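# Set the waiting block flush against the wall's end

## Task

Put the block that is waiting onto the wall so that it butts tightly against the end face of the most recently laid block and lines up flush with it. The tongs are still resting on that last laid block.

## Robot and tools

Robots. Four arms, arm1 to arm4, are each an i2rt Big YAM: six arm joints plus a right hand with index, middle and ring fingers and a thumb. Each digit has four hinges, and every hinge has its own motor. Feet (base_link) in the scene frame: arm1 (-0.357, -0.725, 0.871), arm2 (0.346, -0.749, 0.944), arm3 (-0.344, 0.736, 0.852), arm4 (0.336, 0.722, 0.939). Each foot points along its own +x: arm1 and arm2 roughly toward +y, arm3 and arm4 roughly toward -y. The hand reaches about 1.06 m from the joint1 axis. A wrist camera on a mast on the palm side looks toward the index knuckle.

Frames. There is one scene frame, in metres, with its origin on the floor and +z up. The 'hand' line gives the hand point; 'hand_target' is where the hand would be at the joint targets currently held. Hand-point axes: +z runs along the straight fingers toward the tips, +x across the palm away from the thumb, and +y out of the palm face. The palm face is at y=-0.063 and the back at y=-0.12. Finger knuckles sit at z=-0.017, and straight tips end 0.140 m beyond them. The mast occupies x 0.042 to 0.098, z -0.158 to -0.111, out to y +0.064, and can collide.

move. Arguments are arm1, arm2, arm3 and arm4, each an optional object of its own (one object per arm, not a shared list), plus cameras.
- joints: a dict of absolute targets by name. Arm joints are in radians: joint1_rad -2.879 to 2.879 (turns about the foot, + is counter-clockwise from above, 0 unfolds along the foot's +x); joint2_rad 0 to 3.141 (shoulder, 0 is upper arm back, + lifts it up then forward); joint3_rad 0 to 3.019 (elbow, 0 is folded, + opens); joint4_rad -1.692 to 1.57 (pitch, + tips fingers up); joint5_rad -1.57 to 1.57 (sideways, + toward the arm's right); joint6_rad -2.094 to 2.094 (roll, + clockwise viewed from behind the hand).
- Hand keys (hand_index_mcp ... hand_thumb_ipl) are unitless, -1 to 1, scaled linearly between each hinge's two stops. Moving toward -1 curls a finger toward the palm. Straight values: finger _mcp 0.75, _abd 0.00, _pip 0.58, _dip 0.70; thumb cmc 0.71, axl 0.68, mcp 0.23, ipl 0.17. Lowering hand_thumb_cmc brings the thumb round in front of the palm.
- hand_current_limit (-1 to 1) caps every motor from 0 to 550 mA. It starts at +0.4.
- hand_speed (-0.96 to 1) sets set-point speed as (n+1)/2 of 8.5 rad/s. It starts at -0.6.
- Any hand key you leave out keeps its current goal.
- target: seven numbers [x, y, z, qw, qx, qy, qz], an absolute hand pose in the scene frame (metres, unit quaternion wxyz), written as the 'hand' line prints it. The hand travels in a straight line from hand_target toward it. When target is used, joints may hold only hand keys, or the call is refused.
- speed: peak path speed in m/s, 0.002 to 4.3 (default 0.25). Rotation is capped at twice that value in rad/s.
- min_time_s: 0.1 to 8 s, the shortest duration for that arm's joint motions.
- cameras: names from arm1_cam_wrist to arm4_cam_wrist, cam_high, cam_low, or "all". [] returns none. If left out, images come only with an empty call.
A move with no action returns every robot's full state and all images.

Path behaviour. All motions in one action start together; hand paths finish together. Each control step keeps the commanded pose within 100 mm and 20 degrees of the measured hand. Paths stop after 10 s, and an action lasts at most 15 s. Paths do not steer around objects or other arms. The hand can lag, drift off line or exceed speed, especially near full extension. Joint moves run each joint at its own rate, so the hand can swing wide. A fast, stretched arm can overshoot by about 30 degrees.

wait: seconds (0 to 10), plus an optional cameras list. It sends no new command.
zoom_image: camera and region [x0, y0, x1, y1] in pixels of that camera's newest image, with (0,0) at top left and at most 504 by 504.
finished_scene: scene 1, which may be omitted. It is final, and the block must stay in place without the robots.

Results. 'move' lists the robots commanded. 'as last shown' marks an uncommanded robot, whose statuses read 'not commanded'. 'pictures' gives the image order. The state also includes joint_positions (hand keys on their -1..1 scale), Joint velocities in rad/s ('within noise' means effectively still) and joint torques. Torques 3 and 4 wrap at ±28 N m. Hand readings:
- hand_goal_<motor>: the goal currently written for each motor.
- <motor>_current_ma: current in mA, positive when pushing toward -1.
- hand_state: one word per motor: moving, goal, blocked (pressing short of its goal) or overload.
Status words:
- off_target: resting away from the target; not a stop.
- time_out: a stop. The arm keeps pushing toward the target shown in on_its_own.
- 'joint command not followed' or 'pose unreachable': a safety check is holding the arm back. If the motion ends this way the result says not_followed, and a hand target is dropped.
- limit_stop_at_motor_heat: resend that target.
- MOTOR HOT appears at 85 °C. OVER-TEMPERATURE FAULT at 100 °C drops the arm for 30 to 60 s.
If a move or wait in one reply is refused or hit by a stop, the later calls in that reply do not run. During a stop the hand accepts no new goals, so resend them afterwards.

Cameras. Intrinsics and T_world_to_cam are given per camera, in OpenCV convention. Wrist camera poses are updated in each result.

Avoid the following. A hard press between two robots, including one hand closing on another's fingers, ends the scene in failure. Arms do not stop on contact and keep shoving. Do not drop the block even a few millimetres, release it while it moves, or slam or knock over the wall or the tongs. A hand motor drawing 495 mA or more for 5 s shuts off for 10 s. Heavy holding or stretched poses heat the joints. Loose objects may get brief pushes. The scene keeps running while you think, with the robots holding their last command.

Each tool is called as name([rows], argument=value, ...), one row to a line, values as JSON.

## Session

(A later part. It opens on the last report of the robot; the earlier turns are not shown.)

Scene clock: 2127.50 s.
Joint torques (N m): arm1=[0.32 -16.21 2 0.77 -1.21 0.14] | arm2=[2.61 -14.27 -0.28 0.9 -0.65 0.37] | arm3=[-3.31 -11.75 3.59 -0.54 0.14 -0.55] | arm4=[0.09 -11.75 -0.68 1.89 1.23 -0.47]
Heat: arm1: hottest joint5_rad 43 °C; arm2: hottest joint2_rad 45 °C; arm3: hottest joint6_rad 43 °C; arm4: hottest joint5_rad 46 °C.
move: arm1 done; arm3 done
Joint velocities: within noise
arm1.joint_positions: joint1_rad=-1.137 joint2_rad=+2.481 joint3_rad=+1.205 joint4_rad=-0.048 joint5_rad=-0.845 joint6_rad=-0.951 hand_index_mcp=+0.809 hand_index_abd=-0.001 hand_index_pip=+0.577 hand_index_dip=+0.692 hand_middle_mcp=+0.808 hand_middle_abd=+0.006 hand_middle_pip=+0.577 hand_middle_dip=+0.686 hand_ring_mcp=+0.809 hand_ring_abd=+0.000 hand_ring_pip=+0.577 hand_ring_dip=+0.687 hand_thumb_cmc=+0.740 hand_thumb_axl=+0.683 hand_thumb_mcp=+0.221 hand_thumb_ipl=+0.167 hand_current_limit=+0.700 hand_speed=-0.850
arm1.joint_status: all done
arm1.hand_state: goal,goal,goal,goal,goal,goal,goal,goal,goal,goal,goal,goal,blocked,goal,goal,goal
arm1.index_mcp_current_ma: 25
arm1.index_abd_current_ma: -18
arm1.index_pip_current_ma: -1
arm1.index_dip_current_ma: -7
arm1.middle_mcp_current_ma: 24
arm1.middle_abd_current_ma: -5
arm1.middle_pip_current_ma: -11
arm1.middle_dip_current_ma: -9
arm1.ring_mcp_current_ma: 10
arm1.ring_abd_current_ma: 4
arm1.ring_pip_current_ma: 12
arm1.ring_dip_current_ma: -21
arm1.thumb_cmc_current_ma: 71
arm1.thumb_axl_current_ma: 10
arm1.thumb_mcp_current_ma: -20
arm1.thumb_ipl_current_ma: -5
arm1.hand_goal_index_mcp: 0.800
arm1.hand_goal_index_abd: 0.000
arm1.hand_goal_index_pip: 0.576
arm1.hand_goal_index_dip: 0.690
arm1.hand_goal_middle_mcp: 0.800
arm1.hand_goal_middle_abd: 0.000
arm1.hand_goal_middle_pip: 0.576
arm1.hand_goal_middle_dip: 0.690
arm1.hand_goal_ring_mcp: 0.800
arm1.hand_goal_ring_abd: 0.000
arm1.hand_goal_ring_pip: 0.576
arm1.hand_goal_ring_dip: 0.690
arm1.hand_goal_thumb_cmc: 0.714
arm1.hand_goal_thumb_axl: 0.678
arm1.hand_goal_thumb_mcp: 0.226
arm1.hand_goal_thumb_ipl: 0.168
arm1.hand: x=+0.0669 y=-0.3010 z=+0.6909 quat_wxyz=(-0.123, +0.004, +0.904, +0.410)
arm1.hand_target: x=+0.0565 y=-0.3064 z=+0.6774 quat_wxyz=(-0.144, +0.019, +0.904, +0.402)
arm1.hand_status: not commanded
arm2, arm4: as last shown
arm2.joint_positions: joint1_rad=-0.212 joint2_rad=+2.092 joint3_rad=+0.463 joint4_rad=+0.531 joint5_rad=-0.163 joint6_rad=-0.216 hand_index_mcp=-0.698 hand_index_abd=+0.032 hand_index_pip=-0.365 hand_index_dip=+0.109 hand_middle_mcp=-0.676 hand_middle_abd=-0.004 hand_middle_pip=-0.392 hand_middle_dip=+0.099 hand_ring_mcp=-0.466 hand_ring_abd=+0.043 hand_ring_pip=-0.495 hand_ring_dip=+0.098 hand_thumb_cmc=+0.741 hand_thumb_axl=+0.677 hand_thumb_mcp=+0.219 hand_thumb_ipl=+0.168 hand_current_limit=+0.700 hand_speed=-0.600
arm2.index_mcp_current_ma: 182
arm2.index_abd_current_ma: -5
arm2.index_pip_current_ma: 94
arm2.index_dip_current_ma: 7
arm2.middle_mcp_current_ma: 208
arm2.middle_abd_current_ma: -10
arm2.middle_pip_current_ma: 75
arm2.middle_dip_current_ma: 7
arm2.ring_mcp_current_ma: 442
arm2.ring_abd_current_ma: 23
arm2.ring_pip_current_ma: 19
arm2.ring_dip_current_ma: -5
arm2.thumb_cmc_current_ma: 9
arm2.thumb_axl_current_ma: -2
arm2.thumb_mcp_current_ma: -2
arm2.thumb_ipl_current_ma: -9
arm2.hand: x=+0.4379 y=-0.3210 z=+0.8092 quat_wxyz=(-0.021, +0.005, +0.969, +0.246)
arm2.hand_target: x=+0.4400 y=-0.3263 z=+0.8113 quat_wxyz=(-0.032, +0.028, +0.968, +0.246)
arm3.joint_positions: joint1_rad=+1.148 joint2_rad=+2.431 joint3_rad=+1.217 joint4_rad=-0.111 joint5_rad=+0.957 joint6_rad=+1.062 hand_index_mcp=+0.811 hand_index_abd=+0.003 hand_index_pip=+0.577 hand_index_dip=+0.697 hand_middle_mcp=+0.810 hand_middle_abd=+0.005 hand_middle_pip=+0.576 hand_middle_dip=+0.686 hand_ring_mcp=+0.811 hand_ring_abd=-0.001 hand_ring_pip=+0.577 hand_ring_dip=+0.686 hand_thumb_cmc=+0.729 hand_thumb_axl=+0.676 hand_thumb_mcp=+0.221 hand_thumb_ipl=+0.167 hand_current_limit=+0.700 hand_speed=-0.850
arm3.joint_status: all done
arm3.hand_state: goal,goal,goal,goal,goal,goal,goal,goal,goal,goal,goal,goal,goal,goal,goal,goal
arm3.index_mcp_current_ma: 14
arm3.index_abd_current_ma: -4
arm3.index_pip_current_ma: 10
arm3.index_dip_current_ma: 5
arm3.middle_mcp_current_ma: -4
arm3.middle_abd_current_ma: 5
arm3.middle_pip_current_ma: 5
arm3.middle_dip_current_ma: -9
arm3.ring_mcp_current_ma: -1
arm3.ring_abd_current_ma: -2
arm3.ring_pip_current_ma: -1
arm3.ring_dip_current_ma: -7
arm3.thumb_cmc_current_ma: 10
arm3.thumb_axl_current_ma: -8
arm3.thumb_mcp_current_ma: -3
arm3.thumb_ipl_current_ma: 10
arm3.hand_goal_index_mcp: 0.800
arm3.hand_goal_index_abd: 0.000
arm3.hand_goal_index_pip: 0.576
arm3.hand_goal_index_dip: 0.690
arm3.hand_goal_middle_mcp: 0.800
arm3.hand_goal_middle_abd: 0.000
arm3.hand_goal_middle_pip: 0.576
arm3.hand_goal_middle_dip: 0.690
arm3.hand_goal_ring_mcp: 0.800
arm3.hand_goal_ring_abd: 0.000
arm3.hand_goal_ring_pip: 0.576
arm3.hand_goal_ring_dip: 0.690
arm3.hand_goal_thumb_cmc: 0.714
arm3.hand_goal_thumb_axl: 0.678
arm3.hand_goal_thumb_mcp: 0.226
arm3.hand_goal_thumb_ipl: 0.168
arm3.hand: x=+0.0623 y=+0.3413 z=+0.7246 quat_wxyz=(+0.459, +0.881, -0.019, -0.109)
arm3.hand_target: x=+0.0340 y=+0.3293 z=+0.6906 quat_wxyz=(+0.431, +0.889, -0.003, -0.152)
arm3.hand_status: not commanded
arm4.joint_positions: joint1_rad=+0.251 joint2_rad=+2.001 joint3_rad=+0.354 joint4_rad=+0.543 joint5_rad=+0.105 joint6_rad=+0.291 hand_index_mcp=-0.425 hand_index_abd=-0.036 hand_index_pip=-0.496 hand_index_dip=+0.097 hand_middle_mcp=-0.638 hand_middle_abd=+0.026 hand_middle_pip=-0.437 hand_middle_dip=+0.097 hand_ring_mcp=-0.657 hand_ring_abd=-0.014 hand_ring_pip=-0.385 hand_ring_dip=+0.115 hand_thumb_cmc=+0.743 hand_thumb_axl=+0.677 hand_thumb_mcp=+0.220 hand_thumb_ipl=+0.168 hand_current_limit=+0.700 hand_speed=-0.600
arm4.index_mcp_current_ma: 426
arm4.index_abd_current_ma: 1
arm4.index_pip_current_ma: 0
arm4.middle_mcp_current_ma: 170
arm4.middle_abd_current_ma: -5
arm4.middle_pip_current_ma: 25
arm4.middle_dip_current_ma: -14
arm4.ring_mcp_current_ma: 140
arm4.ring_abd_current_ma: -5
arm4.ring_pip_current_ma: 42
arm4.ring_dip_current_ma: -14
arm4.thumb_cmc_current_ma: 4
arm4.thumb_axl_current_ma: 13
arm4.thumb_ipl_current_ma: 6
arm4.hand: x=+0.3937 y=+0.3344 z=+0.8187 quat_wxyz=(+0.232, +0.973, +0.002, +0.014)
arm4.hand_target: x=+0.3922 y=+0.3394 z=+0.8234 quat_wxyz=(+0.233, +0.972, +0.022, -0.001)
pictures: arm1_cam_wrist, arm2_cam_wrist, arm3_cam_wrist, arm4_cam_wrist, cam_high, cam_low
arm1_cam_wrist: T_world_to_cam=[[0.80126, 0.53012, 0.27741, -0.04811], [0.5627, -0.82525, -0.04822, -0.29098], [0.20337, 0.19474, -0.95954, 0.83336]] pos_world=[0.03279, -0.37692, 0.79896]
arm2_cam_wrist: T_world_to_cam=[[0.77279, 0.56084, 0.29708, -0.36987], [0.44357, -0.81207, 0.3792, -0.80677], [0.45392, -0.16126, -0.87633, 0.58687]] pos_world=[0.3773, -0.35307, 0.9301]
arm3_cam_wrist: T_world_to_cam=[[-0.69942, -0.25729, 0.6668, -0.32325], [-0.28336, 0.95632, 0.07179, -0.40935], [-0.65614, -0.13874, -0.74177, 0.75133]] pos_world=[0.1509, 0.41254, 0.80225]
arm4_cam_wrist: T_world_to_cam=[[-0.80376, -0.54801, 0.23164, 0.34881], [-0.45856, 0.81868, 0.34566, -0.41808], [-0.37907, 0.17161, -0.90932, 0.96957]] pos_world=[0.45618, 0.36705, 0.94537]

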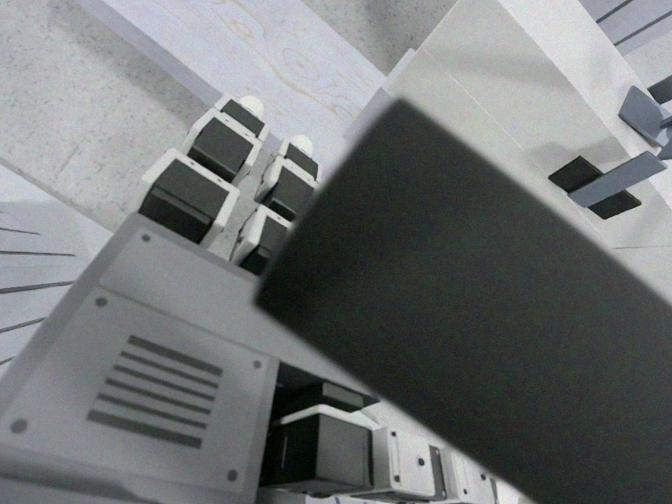

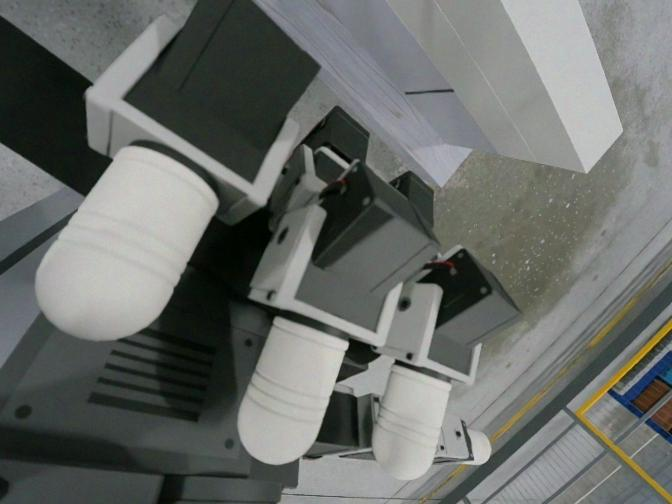

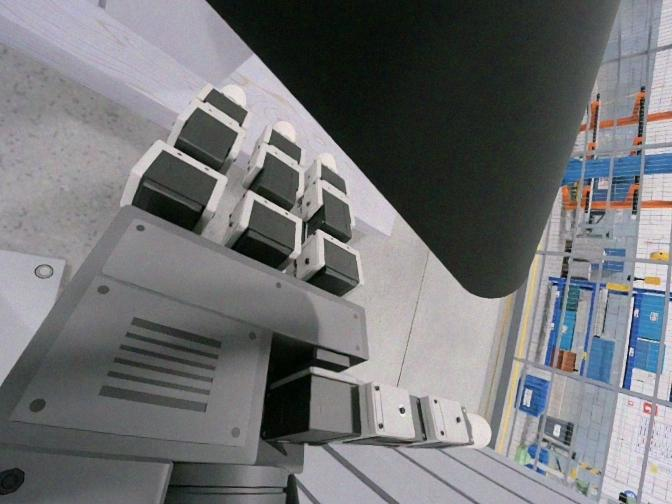

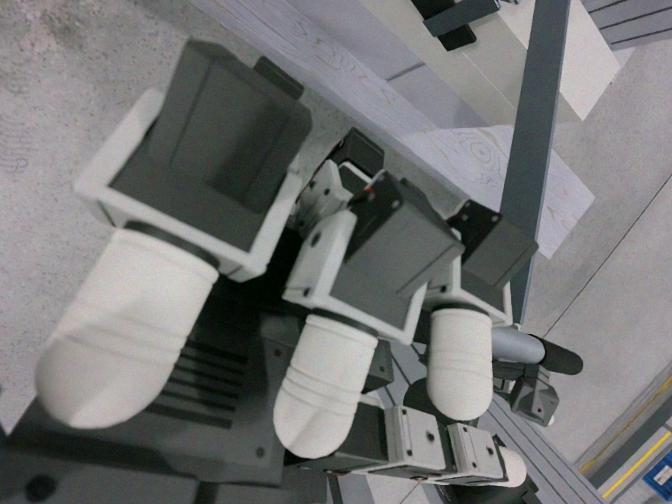

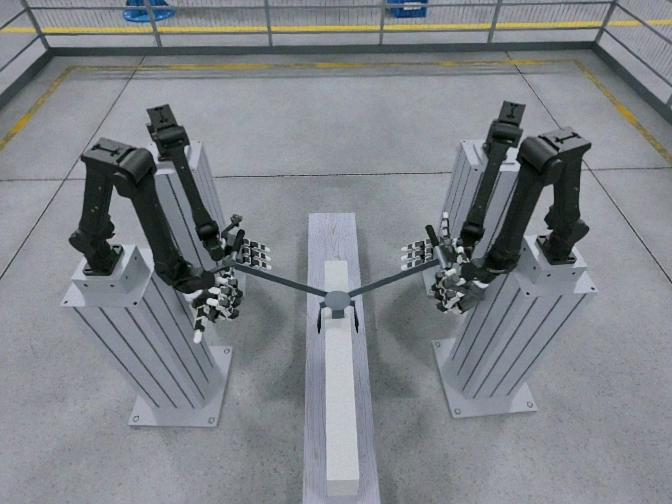

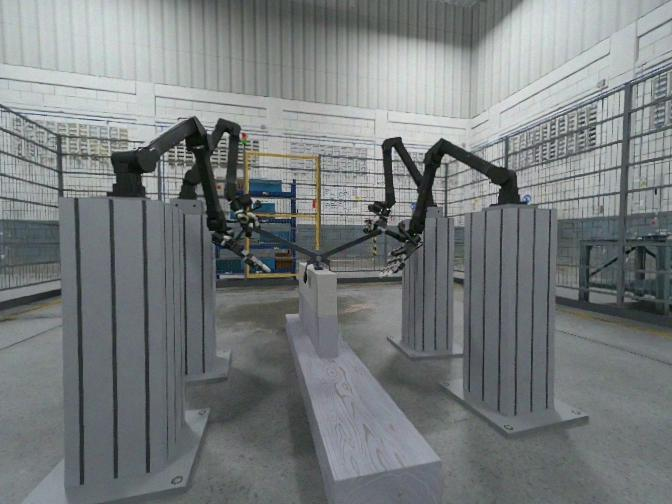

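move(arm3={"joints": {"joint1_rad": 1.12, "joint2_rad": 2.41, "joint3_rad": 1.19, "joint4_rad": 0.0}, "min_time_s": 3}, cameras=["arm3_cam_wrist", "arm1_cam_wrist", "cam_high", "cam_low"])

zoom_image(camera="cam_low", region=[320, 190, 450, 290])

zoom_image(camera="cam_high", region=[315, 310, 365, 370])

zoom_image(camera="cam_high", region=[380, 190, 500, 310])

Scene clock: 2138.70 s.
Joint torques (N m): arm1=[0.38 -16.15 1.96 0.72 -1.21 0.15] | arm2=[1.9 -14.1 -0.24 1.01 -0.67 0.39] | arm3=[-1.44 -18.67 2.99 0.58 0.77 -0.26] | arm4=[0.09 -11.93 -0.7 1.76 1.22 -0.46]
Heat: arm1: hottest joint5_rad 42 °C; arm2: hottest joint2_rad 45 °C; arm3: hottest joint6_rad 41 °C; arm4: hottest joint5_rad 45 °C.
move: arm3 done
Joint velocities: within noise
arm1, arm2, arm4: as last shown
arm1.index_mcp_current_ma: 26
arm1.index_abd_current_ma: 0
arm1.index_pip_current_ma: 1
arm1.index_dip_current_ma: -9
arm1.middle_mcp_current_ma: 31
arm1.middle_abd_current_ma: -4
arm1.middle_pip_current_ma: -5
arm1.middle_dip_current_ma: -14
arm1.ring_mcp_current_ma: 17
arm1.ring_abd_current_ma: 6
arm1.ring_pip_current_ma: 9
arm1.ring_dip_current_ma: -17
arm1.thumb_cmc_current_ma: 72
arm1.thumb_axl_current_ma: 13
arm1.thumb_ipl_current_ma: -2
arm2.joint_positions: joint1_rad=-0.212 joint2_rad=+2.092 joint3_rad=+0.463 joint4_rad=+0.531 joint5_rad=-0.162 joint6_rad=-0.216 hand_index_mcp=-0.698 hand_index_abd=+0.032 hand_index_pip=-0.365 hand_index_dip=+0.109 hand_middle_mcp=-0.676 hand_middle_abd=-0.004 hand_middle_pip=-0.392 hand_middle_dip=+0.099 hand_ring_mcp=-0.466 hand_ring_abd=+0.043 hand_ring_pip=-0.494 hand_ring_dip=+0.098 hand_thumb_cmc=+0.741 hand_thumb_axl=+0.677 hand_thumb_mcp=+0.219 hand_thumb_ipl=+0.168 hand_current_limit=+0.700 hand_speed=-0.600
arm2.index_mcp_current_ma: 177
arm2.index_abd_current_ma: 1
arm2.index_pip_current_ma: 83
arm2.index_dip_current_ma: 2
arm2.middle_mcp_current_ma: 206
arm2.middle_abd_current_ma: -19
arm2.middle_pip_current_ma: 94
arm2.middle_dip_current_ma: -6
arm2.ring_mcp_current_ma: 438
arm2.ring_abd_current_ma: 21
arm2.ring_pip_current_ma: -3
arm2.ring_dip_current_ma: 8
arm2.thumb_cmc_current_ma: 12
arm2.thumb_axl_current_ma: -6
arm2.thumb_mcp_current_ma: -8
arm2.thumb_ipl_current_ma: 6
arm2.hand: x=+0.4380 y=-0.3210 z=+0.8092 quat_wxyz=(-0.021, +0.005, +0.969, +0.246)
arm3.joint_positions: joint1_rad=+1.145 joint2_rad=+2.427 joint3_rad=+1.195 joint4_rad=-0.009 joint5_rad=+0.942 joint6_rad=+1.027 hand_index_mcp=+0.811 hand_index_abd=+0.003 hand_index_pip=+0.577 hand_index_dip=+0.697 hand_middle_mcp=+0.810 hand_middle_abd=+0.005 hand_middle_pip=+0.576 hand_middle_dip=+0.686 hand_ring_mcp=+0.811 hand_ring_abd=-0.001 hand_ring_pip=+0.577 hand_ring_dip=+0.686 hand_thumb_cmc=+0.729 hand_thumb_axl=+0.676 hand_thumb_mcp=+0.221 hand_thumb_ipl=+0.167 hand_current_limit=+0.700 hand_speed=-0.850
arm3.joint_status: all done
arm3.hand_state: goal,goal,goal,goal,goal,goal,goal,goal,goal,goal,goal,goal,goal,goal,goal,goal
arm3.index_mcp_current_ma: 13
arm3.index_abd_current_ma: -1
arm3.index_pip_current_ma: 8
arm3.index_dip_current_ma: 6
arm3.middle_mcp_current_ma: -5
arm3.middle_abd_current_ma: 7
arm3.middle_pip_current_ma: 9
arm3.middle_dip_current_ma: -10
arm3.ring_mcp_current_ma: 0
arm3.ring_abd_current_ma: -2
arm3.ring_pip_current_ma: -4
arm3.ring_dip_current_ma: -9
arm3.thumb_cmc_current_ma: 15
arm3.thumb_axl_current_ma: -6
arm3.thumb_mcp_current_ma: -2
arm3.thumb_ipl_current_ma: 8
arm3.hand_goal_index_mcp: 0.800
arm3.hand_goal_index_abd: 0.000
arm3.hand_goal_index_pip: 0.576
arm3.hand_goal_index_dip: 0.690
arm3.hand_goal_middle_mcp: 0.800
arm3.hand_goal_middle_abd: 0.000
arm3.hand_goal_middle_pip: 0.576
arm3.hand_goal_middle_dip: 0.690
arm3.hand_goal_ring_mcp: 0.800
arm3.hand_goal_ring_abd: 0.000
arm3.hand_goal_ring_pip: 0.576
arm3.hand_goal_ring_dip: 0.690
arm3.hand_goal_thumb_cmc: 0.714
arm3.hand_goal_thumb_axl: 0.678
arm3.hand_goal_thumb_mcp: 0.226
arm3.hand_goal_thumb_ipl: 0.168
arm3.hand: x=+0.0657 y=+0.3390 z=+0.7257 quat_wxyz=(+0.466, +0.881, -0.023, -0.081)
arm3.hand_target: x=+0.0596 y=+0.3274 z=+0.7327 quat_wxyz=(+0.466, +0.881, -0.034, -0.078)
arm3.hand_status: not commanded
arm4.joint_positions: joint1_rad=+0.251 joint2_rad=+2.001 joint3_rad=+0.354 joint4_rad=+0.543 joint5_rad=+0.105 joint6_rad=+0.291 hand_index_mcp=-0.425 hand_index_abd=-0.038 hand_index_pip=-0.496 hand_index_dip=+0.097 hand_middle_mcp=-0.638 hand_middle_abd=+0.024 hand_middle_pip=-0.440 hand_middle_dip=+0.097 hand_ring_mcp=-0.659 hand_ring_abd=-0.013 hand_ring_pip=-0.386 hand_ring_dip=+0.114 hand_thumb_cmc=+0.743 hand_thumb_axl=+0.677 hand_thumb_mcp=+0.220 hand_thumb_ipl=+0.168 hand_current_limit=+0.700 hand_speed=-0.600
arm4.index_mcp_current_ma: 411
arm4.index_abd_current_ma: -11
arm4.index_pip_current_ma: 4
arm4.index_dip_current_ma: 2
arm4.middle_mcp_current_ma: 159
arm4.middle_pip_current_ma: 14
arm4.middle_dip_current_ma: -13
arm4.ring_mcp_current_ma: 126
arm4.ring_abd_current_ma: -15
arm4.ring_pip_current_ma: 39
arm4.ring_dip_current_ma: -9
arm4.thumb_cmc_current_ma: 9
arm4.thumb_axl_current_ma: 11
arm4.thumb_mcp_current_ma: 8
arm4.thumb_ipl_current_ma: 13
pictures: arm1_cam_wrist, arm3_cam_wrist, cam_high, cam_low
arm1_cam_wrist: T_world_to_cam=[[0.80126, 0.53012, 0.27741, -0.04811], [0.5627, -0.82525, -0.04822, -0.29098], [0.20337, 0.19474, -0.95954, 0.83336]] pos_world=[0.03279, -0.37692, 0.79896]
arm3_cam_wrist: T_world_to_cam=[[-0.72893, -0.2625, 0.63226, -0.29339], [-0.30645, 0.95098, 0.04152, -0.38098], [-0.61217, -0.16349, -0.77364, 0.7827]] pos_world=[0.14853, 0.41326, 0.80685]

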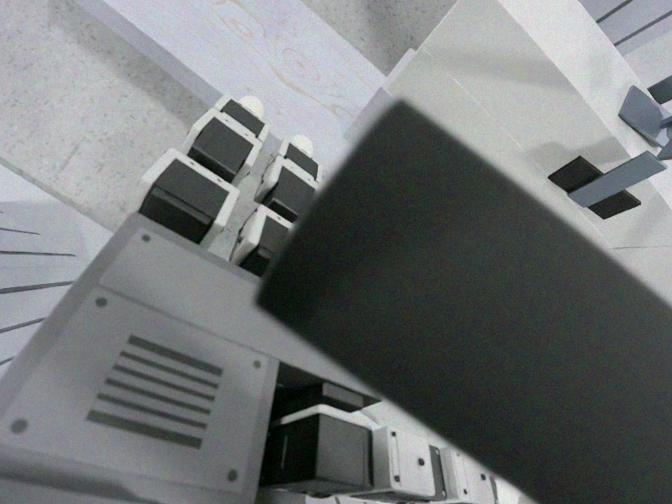

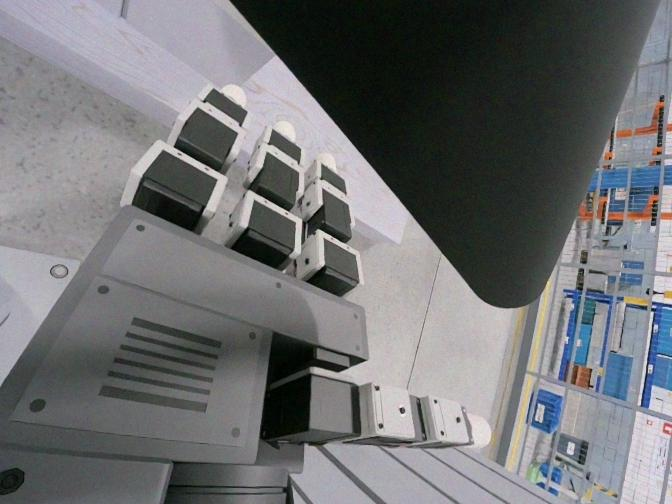

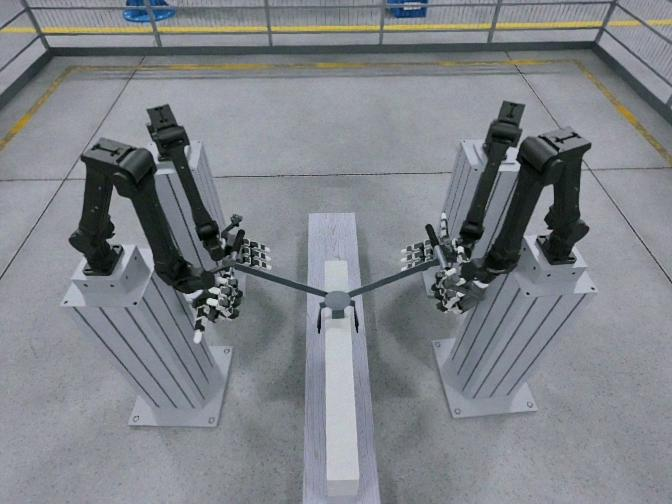

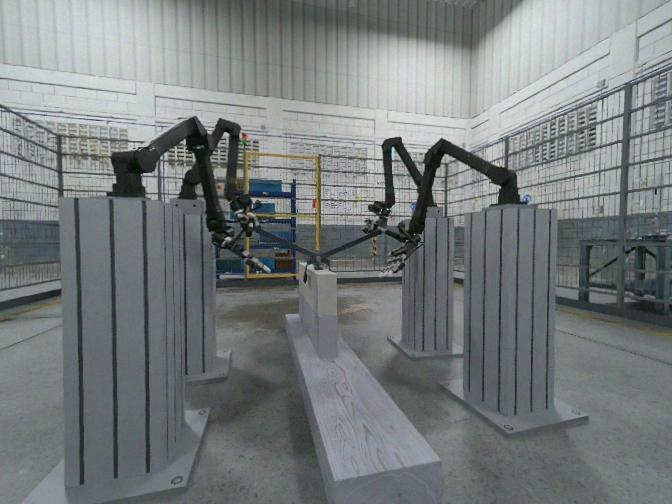

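Scaled by 3.877 from the camera's image (finer frame: 960x720).

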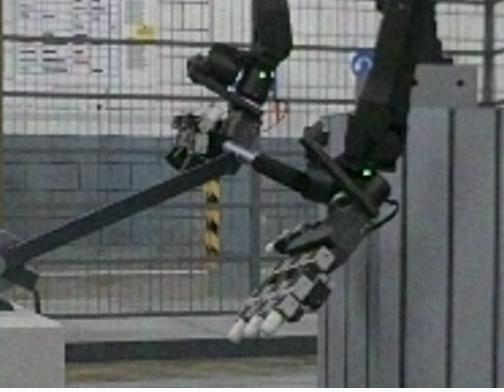

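Scaled by 8.400 from the camera's image (finer frame: 960x720).

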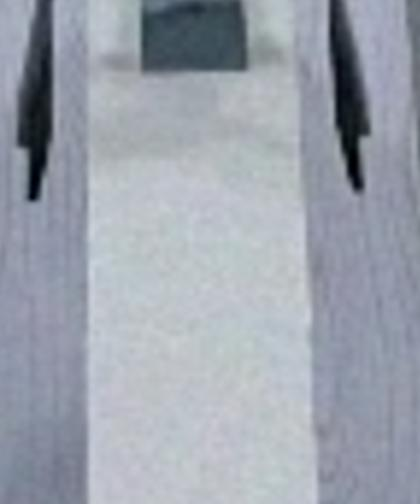

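Scaled by 4.200 from the camera's image (finer frame: 960x720).

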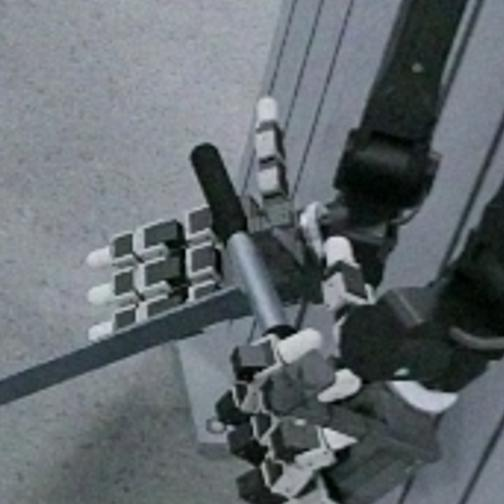

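move(arm3={"joints": {"joint1_rad": 1.145, "joint2_rad": 2.41, "joint3_rad": 1.08, "joint4_rad": 0.05}, "min_time_s": 3}, cameras=["arm3_cam_wrist", "cam_high", "cam_low"])

zoom_image(camera="cam_high", region=[380, 190, 500, 310])

zoom_image(camera="cam_low", region=[220, 190, 450, 330])

Scene clock: 2156.83 s.
Joint torques (N m): arm1=[0.67 -16.26 1.99 0.76 -1.22 0.15] | arm2=[2.55 -14.62 -0.21 0.8 -0.64 0.39] | arm3=[1.26 -17.14 2.41 0.65 0.91 -0.24] | arm4=[0.32 -11.69 -0.77 1.81 1.25 -0.48]
Heat: arm1: hottest joint5_rad 42 °C; arm2: hottest joint2_rad 45 °C; arm3: hottest joint6_rad 39 °C; arm4: hottest joint5_rad 43 °C.
move: arm3 done
Joint velocities: within noise
arm1, arm2, arm4: as last shown
arm1.index_mcp_current_ma: 15
arm1.index_abd_current_ma: -15
arm1.index_pip_current_ma: -1
arm1.index_dip_current_ma: -4
arm1.middle_mcp_current_ma: 25
arm1.middle_abd_current_ma: -12
arm1.middle_pip_current_ma: 0
arm1.middle_dip_current_ma: -15
arm1.ring_mcp_current_ma: 12
arm1.ring_abd_current_ma: -1
arm1.ring_pip_current_ma: 15
arm1.ring_dip_current_ma: -12
arm1.thumb_cmc_current_ma: 70
arm1.thumb_axl_current_ma: 18
arm1.thumb_mcp_current_ma: -11
arm1.thumb_ipl_current_ma: 4
arm2.index_mcp_current_ma: 176
arm2.index_abd_current_ma: 12
arm2.index_pip_current_ma: 93
arm2.index_dip_current_ma: -15
arm2.middle_mcp_current_ma: 203
arm2.middle_abd_current_ma: 6
arm2.middle_pip_current_ma: 76
arm2.middle_dip_current_ma: 13
arm2.ring_mcp_current_ma: 447
arm2.ring_abd_current_ma: 16
arm2.ring_pip_current_ma: 20
arm2.ring_dip_current_ma: 13
arm2.thumb_cmc_current_ma: 3
arm2.thumb_axl_current_ma: 7
arm2.thumb_mcp_current_ma: -11
arm2.thumb_ipl_current_ma: -8
arm3.joint_positions: joint1_rad=+1.142 joint2_rad=+2.425 joint3_rad=+1.081 joint4_rad=+0.037 joint5_rad=+0.940 joint6_rad=+1.026 hand_index_mcp=+0.811 hand_index_abd=+0.003 hand_index_pip=+0.577 hand_index_dip=+0.697 hand_middle_mcp=+0.810 hand_middle_abd=+0.005 hand_middle_pip=+0.576 hand_middle_dip=+0.686 hand_ring_mcp=+0.811 hand_ring_abd=-0.001 hand_ring_pip=+0.577 hand_ring_dip=+0.686 hand_thumb_cmc=+0.729 hand_thumb_axl=+0.676 hand_thumb_mcp=+0.221 hand_thumb_ipl=+0.167 hand_current_limit=+0.700 hand_speed=-0.850
arm3.joint_status: all done
arm3.hand_state: goal,goal,goal,goal,goal,goal,goal,goal,goal,goal,goal,goal,goal,goal,goal,goal
arm3.index_mcp_current_ma: 13
arm3.index_abd_current_ma: -2
arm3.index_pip_current_ma: 10
arm3.index_dip_current_ma: 6
arm3.middle_mcp_current_ma: -2
arm3.middle_abd_current_ma: 7
arm3.middle_pip_current_ma: 7
arm3.middle_dip_current_ma: -13
arm3.ring_mcp_current_ma: 0
arm3.ring_abd_current_ma: -7
arm3.ring_pip_current_ma: -3
arm3.ring_dip_current_ma: -8
arm3.thumb_cmc_current_ma: 9
arm3.thumb_axl_current_ma: -7
arm3.thumb_mcp_current_ma: -1
arm3.thumb_ipl_current_ma: 8
arm3.hand_goal_index_mcp: 0.800
arm3.hand_goal_index_abd: 0.000
arm3.hand_goal_index_pip: 0.576
arm3.hand_goal_index_dip: 0.690
arm3.hand_goal_middle_mcp: 0.800
arm3.hand_goal_middle_abd: 0.000
arm3.hand_goal_middle_pip: 0.576
arm3.hand_goal_middle_dip: 0.690
arm3.hand_goal_ring_mcp: 0.800
arm3.hand_goal_ring_abd: 0.000
arm3.hand_goal_ring_pip: 0.576
arm3.hand_goal_ring_dip: 0.690
arm3.hand_goal_thumb_cmc: 0.714
arm3.hand_goal_thumb_axl: 0.678
arm3.hand_goal_thumb_mcp: 0.226
arm3.hand_goal_thumb_ipl: 0.168
arm3.hand: x=+0.0215 y=+0.3575 z=+0.7105 quat_wxyz=(+0.454, +0.885, -0.009, -0.107)
arm3.hand_target: x=+0.0277 y=+0.3567 z=+0.7167 quat_wxyz=(+0.456, +0.885, -0.009, -0.096)
arm3.hand_status: not commanded
arm4.joint_positions: joint1_rad=+0.251 joint2_rad=+2.001 joint3_rad=+0.354 joint4_rad=+0.543 joint5_rad=+0.105 joint6_rad=+0.291 hand_index_mcp=-0.426 hand_index_abd=-0.038 hand_index_pip=-0.496 hand_index_dip=+0.097 hand_middle_mcp=-0.638 hand_middle_abd=+0.024 hand_middle_pip=-0.440 hand_middle_dip=+0.097 hand_ring_mcp=-0.658 hand_ring_abd=-0.013 hand_ring_pip=-0.386 hand_ring_dip=+0.114 hand_thumb_cmc=+0.743 hand_thumb_axl=+0.677 hand_thumb_mcp=+0.220 hand_thumb_ipl=+0.168 hand_current_limit=+0.700 hand_speed=-0.600
arm4.index_mcp_current_ma: 417
arm4.index_abd_current_ma: -12
arm4.index_pip_current_ma: 0
arm4.index_dip_current_ma: 3
arm4.middle_mcp_current_ma: 149
arm4.middle_abd_current_ma: -14
arm4.middle_pip_current_ma: 25
arm4.middle_dip_current_ma: 2
arm4.ring_mcp_current_ma: 145
arm4.ring_abd_current_ma: -16
arm4.ring_pip_current_ma: 53
arm4.ring_dip_current_ma: -5
arm4.thumb_cmc_current_ma: -1
arm4.thumb_axl_current_ma: 6
arm4.thumb_mcp_current_ma: 6
arm4.thumb_ipl_current_ma: 2
arm3_cam_wrist: T_world_to_cam=[[-0.69126, -0.28018, 0.66607, -0.32969], [-0.30061, 0.94972, 0.08752, -0.44388], [-0.65711, -0.13973, -0.74073, 0.71592]] pos_world=[0.1091, 0.42922, 0.78875]

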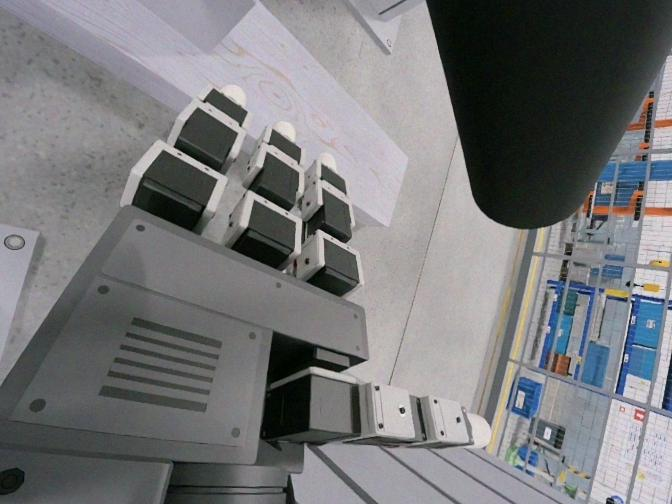

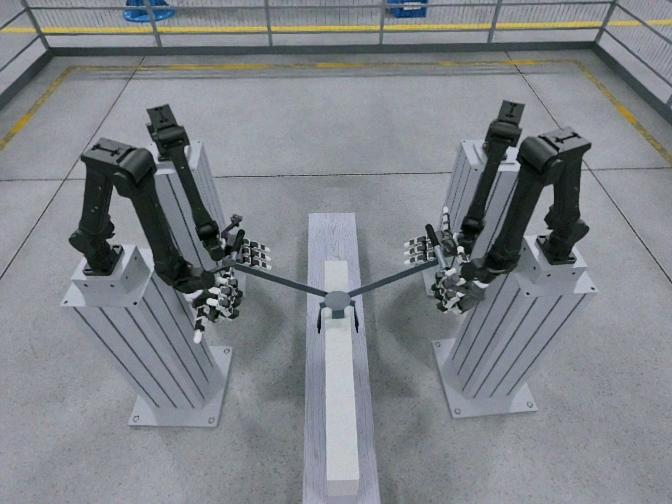

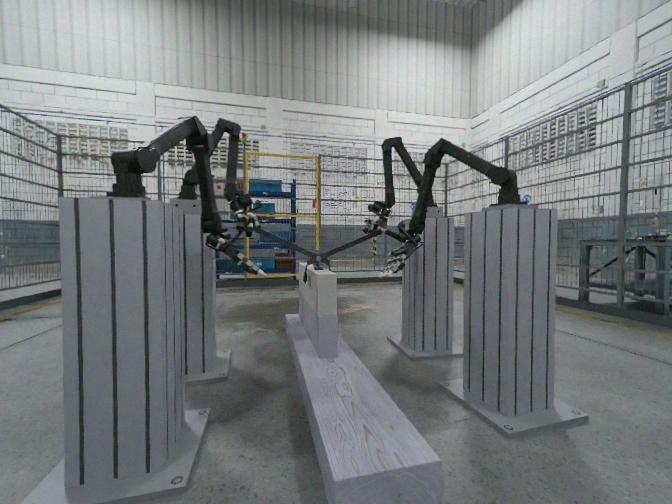

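Scaled by 4.200 from the camera's image (finer frame: 960x720).

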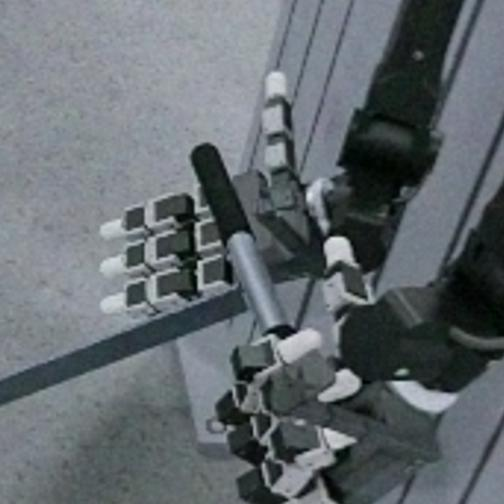

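Scaled by 2.191 from the camera's image (finer frame: 960x720).

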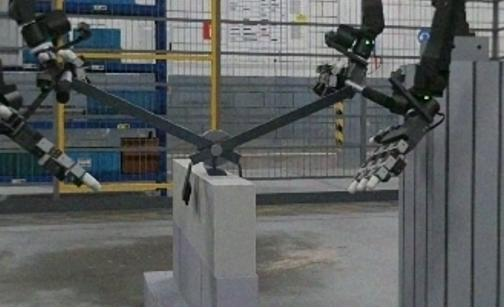

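move(arm1={"joints": {"joint3_rad": 1.08, "joint4_rad": 0.1}, "min_time_s": 3}, arm3={"joints": {"joint3_rad": 0.85}, "min_time_s": 3}, cameras=["arm1_cam_wrist", "arm3_cam_wrist", "cam_high", "cam_low"])

zoom_image(camera="cam_high", region=[180, 190, 500, 350])

zoom_image(camera="cam_low", region=[200, 190, 450, 330])

Scene clock: 2165.60 s.
Joint torques (N m): arm1=[0.5 -15.03 1.11 1.96 -1.22 0.14] | arm2=[1.96 -14.33 -0.17 0.91 -0.63 0.37] | arm3=[1.03 -14.21 0.39 0.12 0.94 -0.23] | arm4=[0.26 -11.93 -0.72 1.74 1.23 -0.46]
Heat: arm1: hottest joint5_rad 42 °C; arm2: hottest joint2_rad 45 °C; arm3: hottest joint6_rad 38 °C; arm4: hottest joint5_rad 43 °C.
move: arm1 done; arm3 done
Joint velocities: within noise
arm1.joint_positions: joint1_rad=-1.137 joint2_rad=+2.482 joint3_rad=+1.089 joint4_rad=+0.086 joint5_rad=-0.845 joint6_rad=-0.951 hand_index_mcp=+0.809 hand_index_abd=-0.001 hand_index_pip=+0.577 hand_index_dip=+0.692 hand_middle_mcp=+0.808 hand_middle_abd=+0.006 hand_middle_pip=+0.577 hand_middle_dip=+0.686 hand_ring_mcp=+0.809 hand_ring_abd=+0.000 hand_ring_pip=+0.577 hand_ring_dip=+0.687 hand_thumb_cmc=+0.739 hand_thumb_axl=+0.683 hand_thumb_mcp=+0.221 hand_thumb_ipl=+0.167 hand_current_limit=+0.700 hand_speed=-0.850
arm1.joint_status: all done
arm1.hand_state: goal,goal,goal,goal,goal,goal,goal,goal,goal,goal,goal,goal,blocked,goal,goal,goal
arm1.index_mcp_current_ma: 21
arm1.index_abd_current_ma: -15
arm1.index_pip_current_ma: -2
arm1.index_dip_current_ma: -5
arm1.middle_mcp_current_ma: 26
arm1.middle_abd_current_ma: -6
arm1.middle_pip_current_ma: -8
arm1.middle_dip_current_ma: -11
arm1.ring_mcp_current_ma: 7
arm1.ring_abd_current_ma: 2
arm1.ring_pip_current_ma: 7
arm1.ring_dip_current_ma: -13
arm1.thumb_cmc_current_ma: 67
arm1.thumb_axl_current_ma: 6
arm1.thumb_mcp_current_ma: -15
arm1.thumb_ipl_current_ma: 0
arm1.hand_goal_index_mcp: 0.800
arm1.hand_goal_index_abd: 0.000
arm1.hand_goal_index_pip: 0.576
arm1.hand_goal_index_dip: 0.690
arm1.hand_goal_middle_mcp: 0.800
arm1.hand_goal_middle_abd: 0.000
arm1.hand_goal_middle_pip: 0.576
arm1.hand_goal_middle_dip: 0.690
arm1.hand_goal_ring_mcp: 0.800
arm1.hand_goal_ring_abd: 0.000
arm1.hand_goal_ring_pip: 0.576
arm1.hand_goal_ring_dip: 0.690
arm1.hand_goal_thumb_cmc: 0.714
arm1.hand_goal_thumb_axl: 0.678
arm1.hand_goal_thumb_mcp: 0.226
arm1.hand_goal_thumb_ipl: 0.168
arm1.hand: x=+0.0309 y=-0.3206 z=+0.6819 quat_wxyz=(-0.117, +0.000, +0.903, +0.414)
arm1.hand_target: x=+0.0237 y=-0.3243 z=+0.6726 quat_wxyz=(-0.127, +0.010, +0.903, +0.411)
arm1.hand_status: not commanded
arm2, arm4: as last shown
arm2.index_mcp_current_ma: 175
arm2.index_abd_current_ma: 16
arm2.index_pip_current_ma: 96
arm2.index_dip_current_ma: -6
arm2.middle_abd_current_ma: -20
arm2.middle_pip_current_ma: 81
arm2.middle_dip_current_ma: 4
arm2.ring_mcp_current_ma: 439
arm2.ring_abd_current_ma: 15
arm2.ring_pip_current_ma: 28
arm2.ring_dip_current_ma: 11
arm2.thumb_cmc_current_ma: 16
arm2.thumb_axl_current_ma: -1
arm2.thumb_mcp_current_ma: 8
arm2.thumb_ipl_current_ma: 4
arm3.joint_positions: joint1_rad=+1.142 joint2_rad=+2.425 joint3_rad=+0.853 joint4_rad=+0.040 joint5_rad=+0.940 joint6_rad=+1.026 hand_index_mcp=+0.811 hand_index_abd=+0.003 hand_index_pip=+0.577 hand_index_dip=+0.697 hand_middle_mcp=+0.810 hand_middle_abd=+0.005 hand_middle_pip=+0.576 hand_middle_dip=+0.686 hand_ring_mcp=+0.811 hand_ring_abd=-0.001 hand_ring_pip=+0.577 hand_ring_dip=+0.686 hand_thumb_cmc=+0.729 hand_thumb_axl=+0.676 hand_thumb_mcp=+0.221 hand_thumb_ipl=+0.167 hand_current_limit=+0.700 hand_speed=-0.850
arm3.joint_status: all done
arm3.hand_state: goal,goal,goal,goal,goal,goal,goal,goal,goal,goal,goal,goal,goal,goal,goal,goal
arm3.index_mcp_current_ma: 15
arm3.index_abd_current_ma: -4
arm3.index_pip_current_ma: 9
arm3.index_dip_current_ma: 3
arm3.middle_mcp_current_ma: -9
arm3.middle_abd_current_ma: 10
arm3.middle_pip_current_ma: 8
arm3.middle_dip_current_ma: -12
arm3.ring_mcp_current_ma: 2
arm3.ring_abd_current_ma: -7
arm3.ring_pip_current_ma: -2
arm3.ring_dip_current_ma: -12
arm3.thumb_cmc_current_ma: 10
arm3.thumb_axl_current_ma: -7
arm3.thumb_mcp_current_ma: -8
arm3.thumb_ipl_current_ma: 8
arm3.hand_goal_index_mcp: 0.800
arm3.hand_goal_index_abd: 0.000
arm3.hand_goal_index_pip: 0.576
arm3.hand_goal_index_dip: 0.690
arm3.hand_goal_middle_mcp: 0.800
arm3.hand_goal_middle_abd: 0.000
arm3.hand_goal_middle_pip: 0.576
arm3.hand_goal_middle_dip: 0.690
arm3.hand_goal_ring_mcp: 0.800
arm3.hand_goal_ring_abd: 0.000
arm3.hand_goal_ring_pip: 0.576
arm3.hand_goal_ring_dip: 0.690
arm3.hand_goal_thumb_cmc: 0.714
arm3.hand_goal_thumb_axl: 0.678
arm3.hand_goal_thumb_mcp: 0.226
arm3.hand_goal_thumb_ipl: 0.168
arm3.hand: x=-0.0784 y=+0.4033 z=+0.6915 quat_wxyz=(+0.410, +0.889, +0.042, -0.198)
arm3.hand_target: x=-0.0731 y=+0.4025 z=+0.6957 quat_wxyz=(+0.412, +0.891, +0.042, -0.189)
arm3.hand_status: not commanded
arm4.index_mcp_current_ma: 407
arm4.index_abd_current_ma: -6
arm4.index_pip_current_ma: 1
arm4.index_dip_current_ma: 6
arm4.middle_mcp_current_ma: 151
arm4.middle_abd_current_ma: 8
arm4.middle_pip_current_ma: 28
arm4.middle_dip_current_ma: -10
arm4.ring_mcp_current_ma: 135
arm4.ring_abd_current_ma: -2
arm4.ring_pip_current_ma: 35
arm4.ring_dip_current_ma: -8
arm4.thumb_cmc_current_ma: 16
arm4.thumb_axl_current_ma: 25
arm4.thumb_ipl_current_ma: 6
arm1_cam_wrist: T_world_to_cam=[[0.79707, 0.52761, 0.2938, -0.01822], [0.56326, -0.82496, -0.04661, -0.28824], [0.21778, 0.20264, -0.95473, 0.83474]] pos_world=[-0.00492, -0.39733, 0.78887]
arm3_cam_wrist: T_world_to_cam=[[-0.54428, -0.34711, 0.76372, -0.40222], [-0.26634, 0.93478, 0.23504, -0.60899], [-0.7955, -0.07548, -0.60123, 0.50944]] pos_world=[0.02414, 0.46811, 0.75662]

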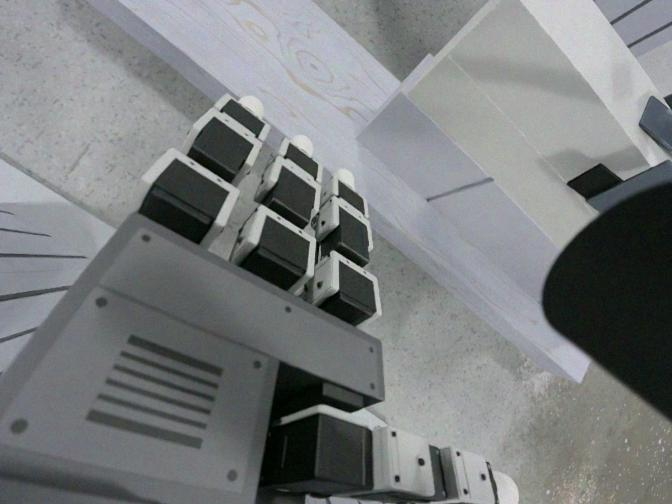

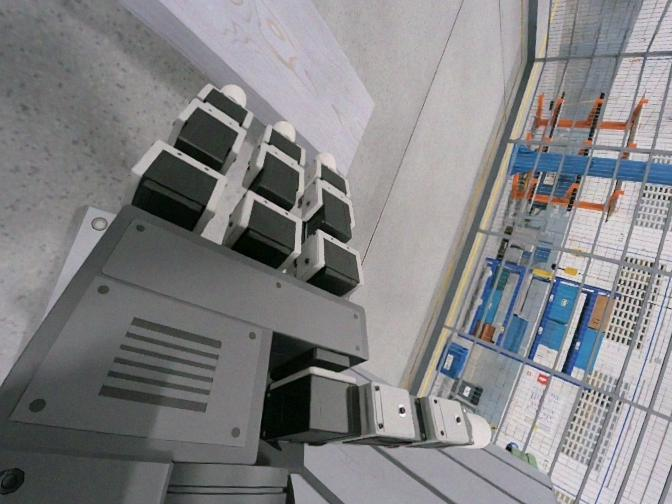

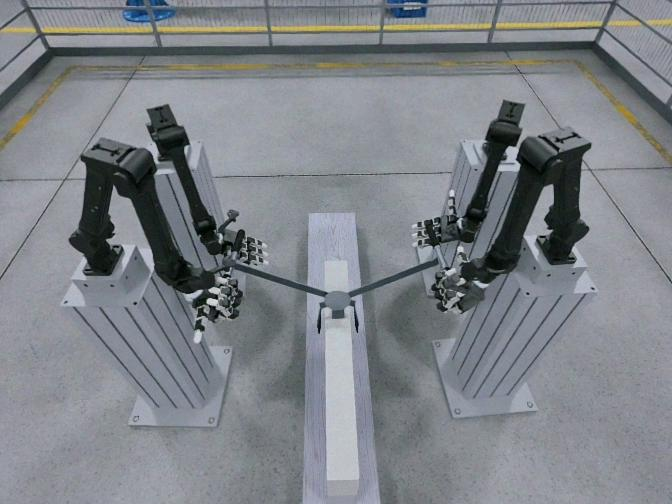

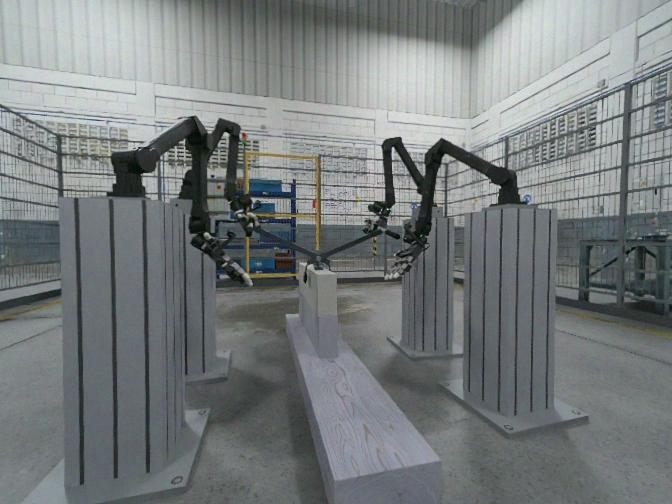

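Scaled by 1.575 from the camera's image (finer frame: 960x720).

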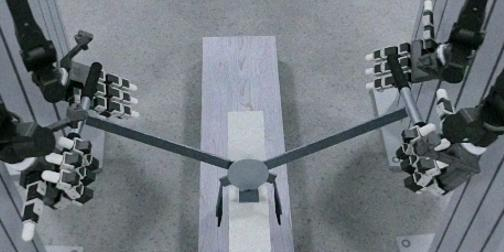

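Scaled by 2.016 from the camera's image (finer frame: 960x720).

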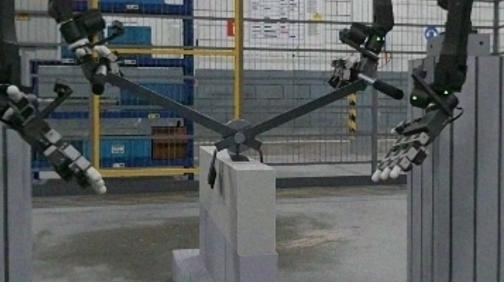

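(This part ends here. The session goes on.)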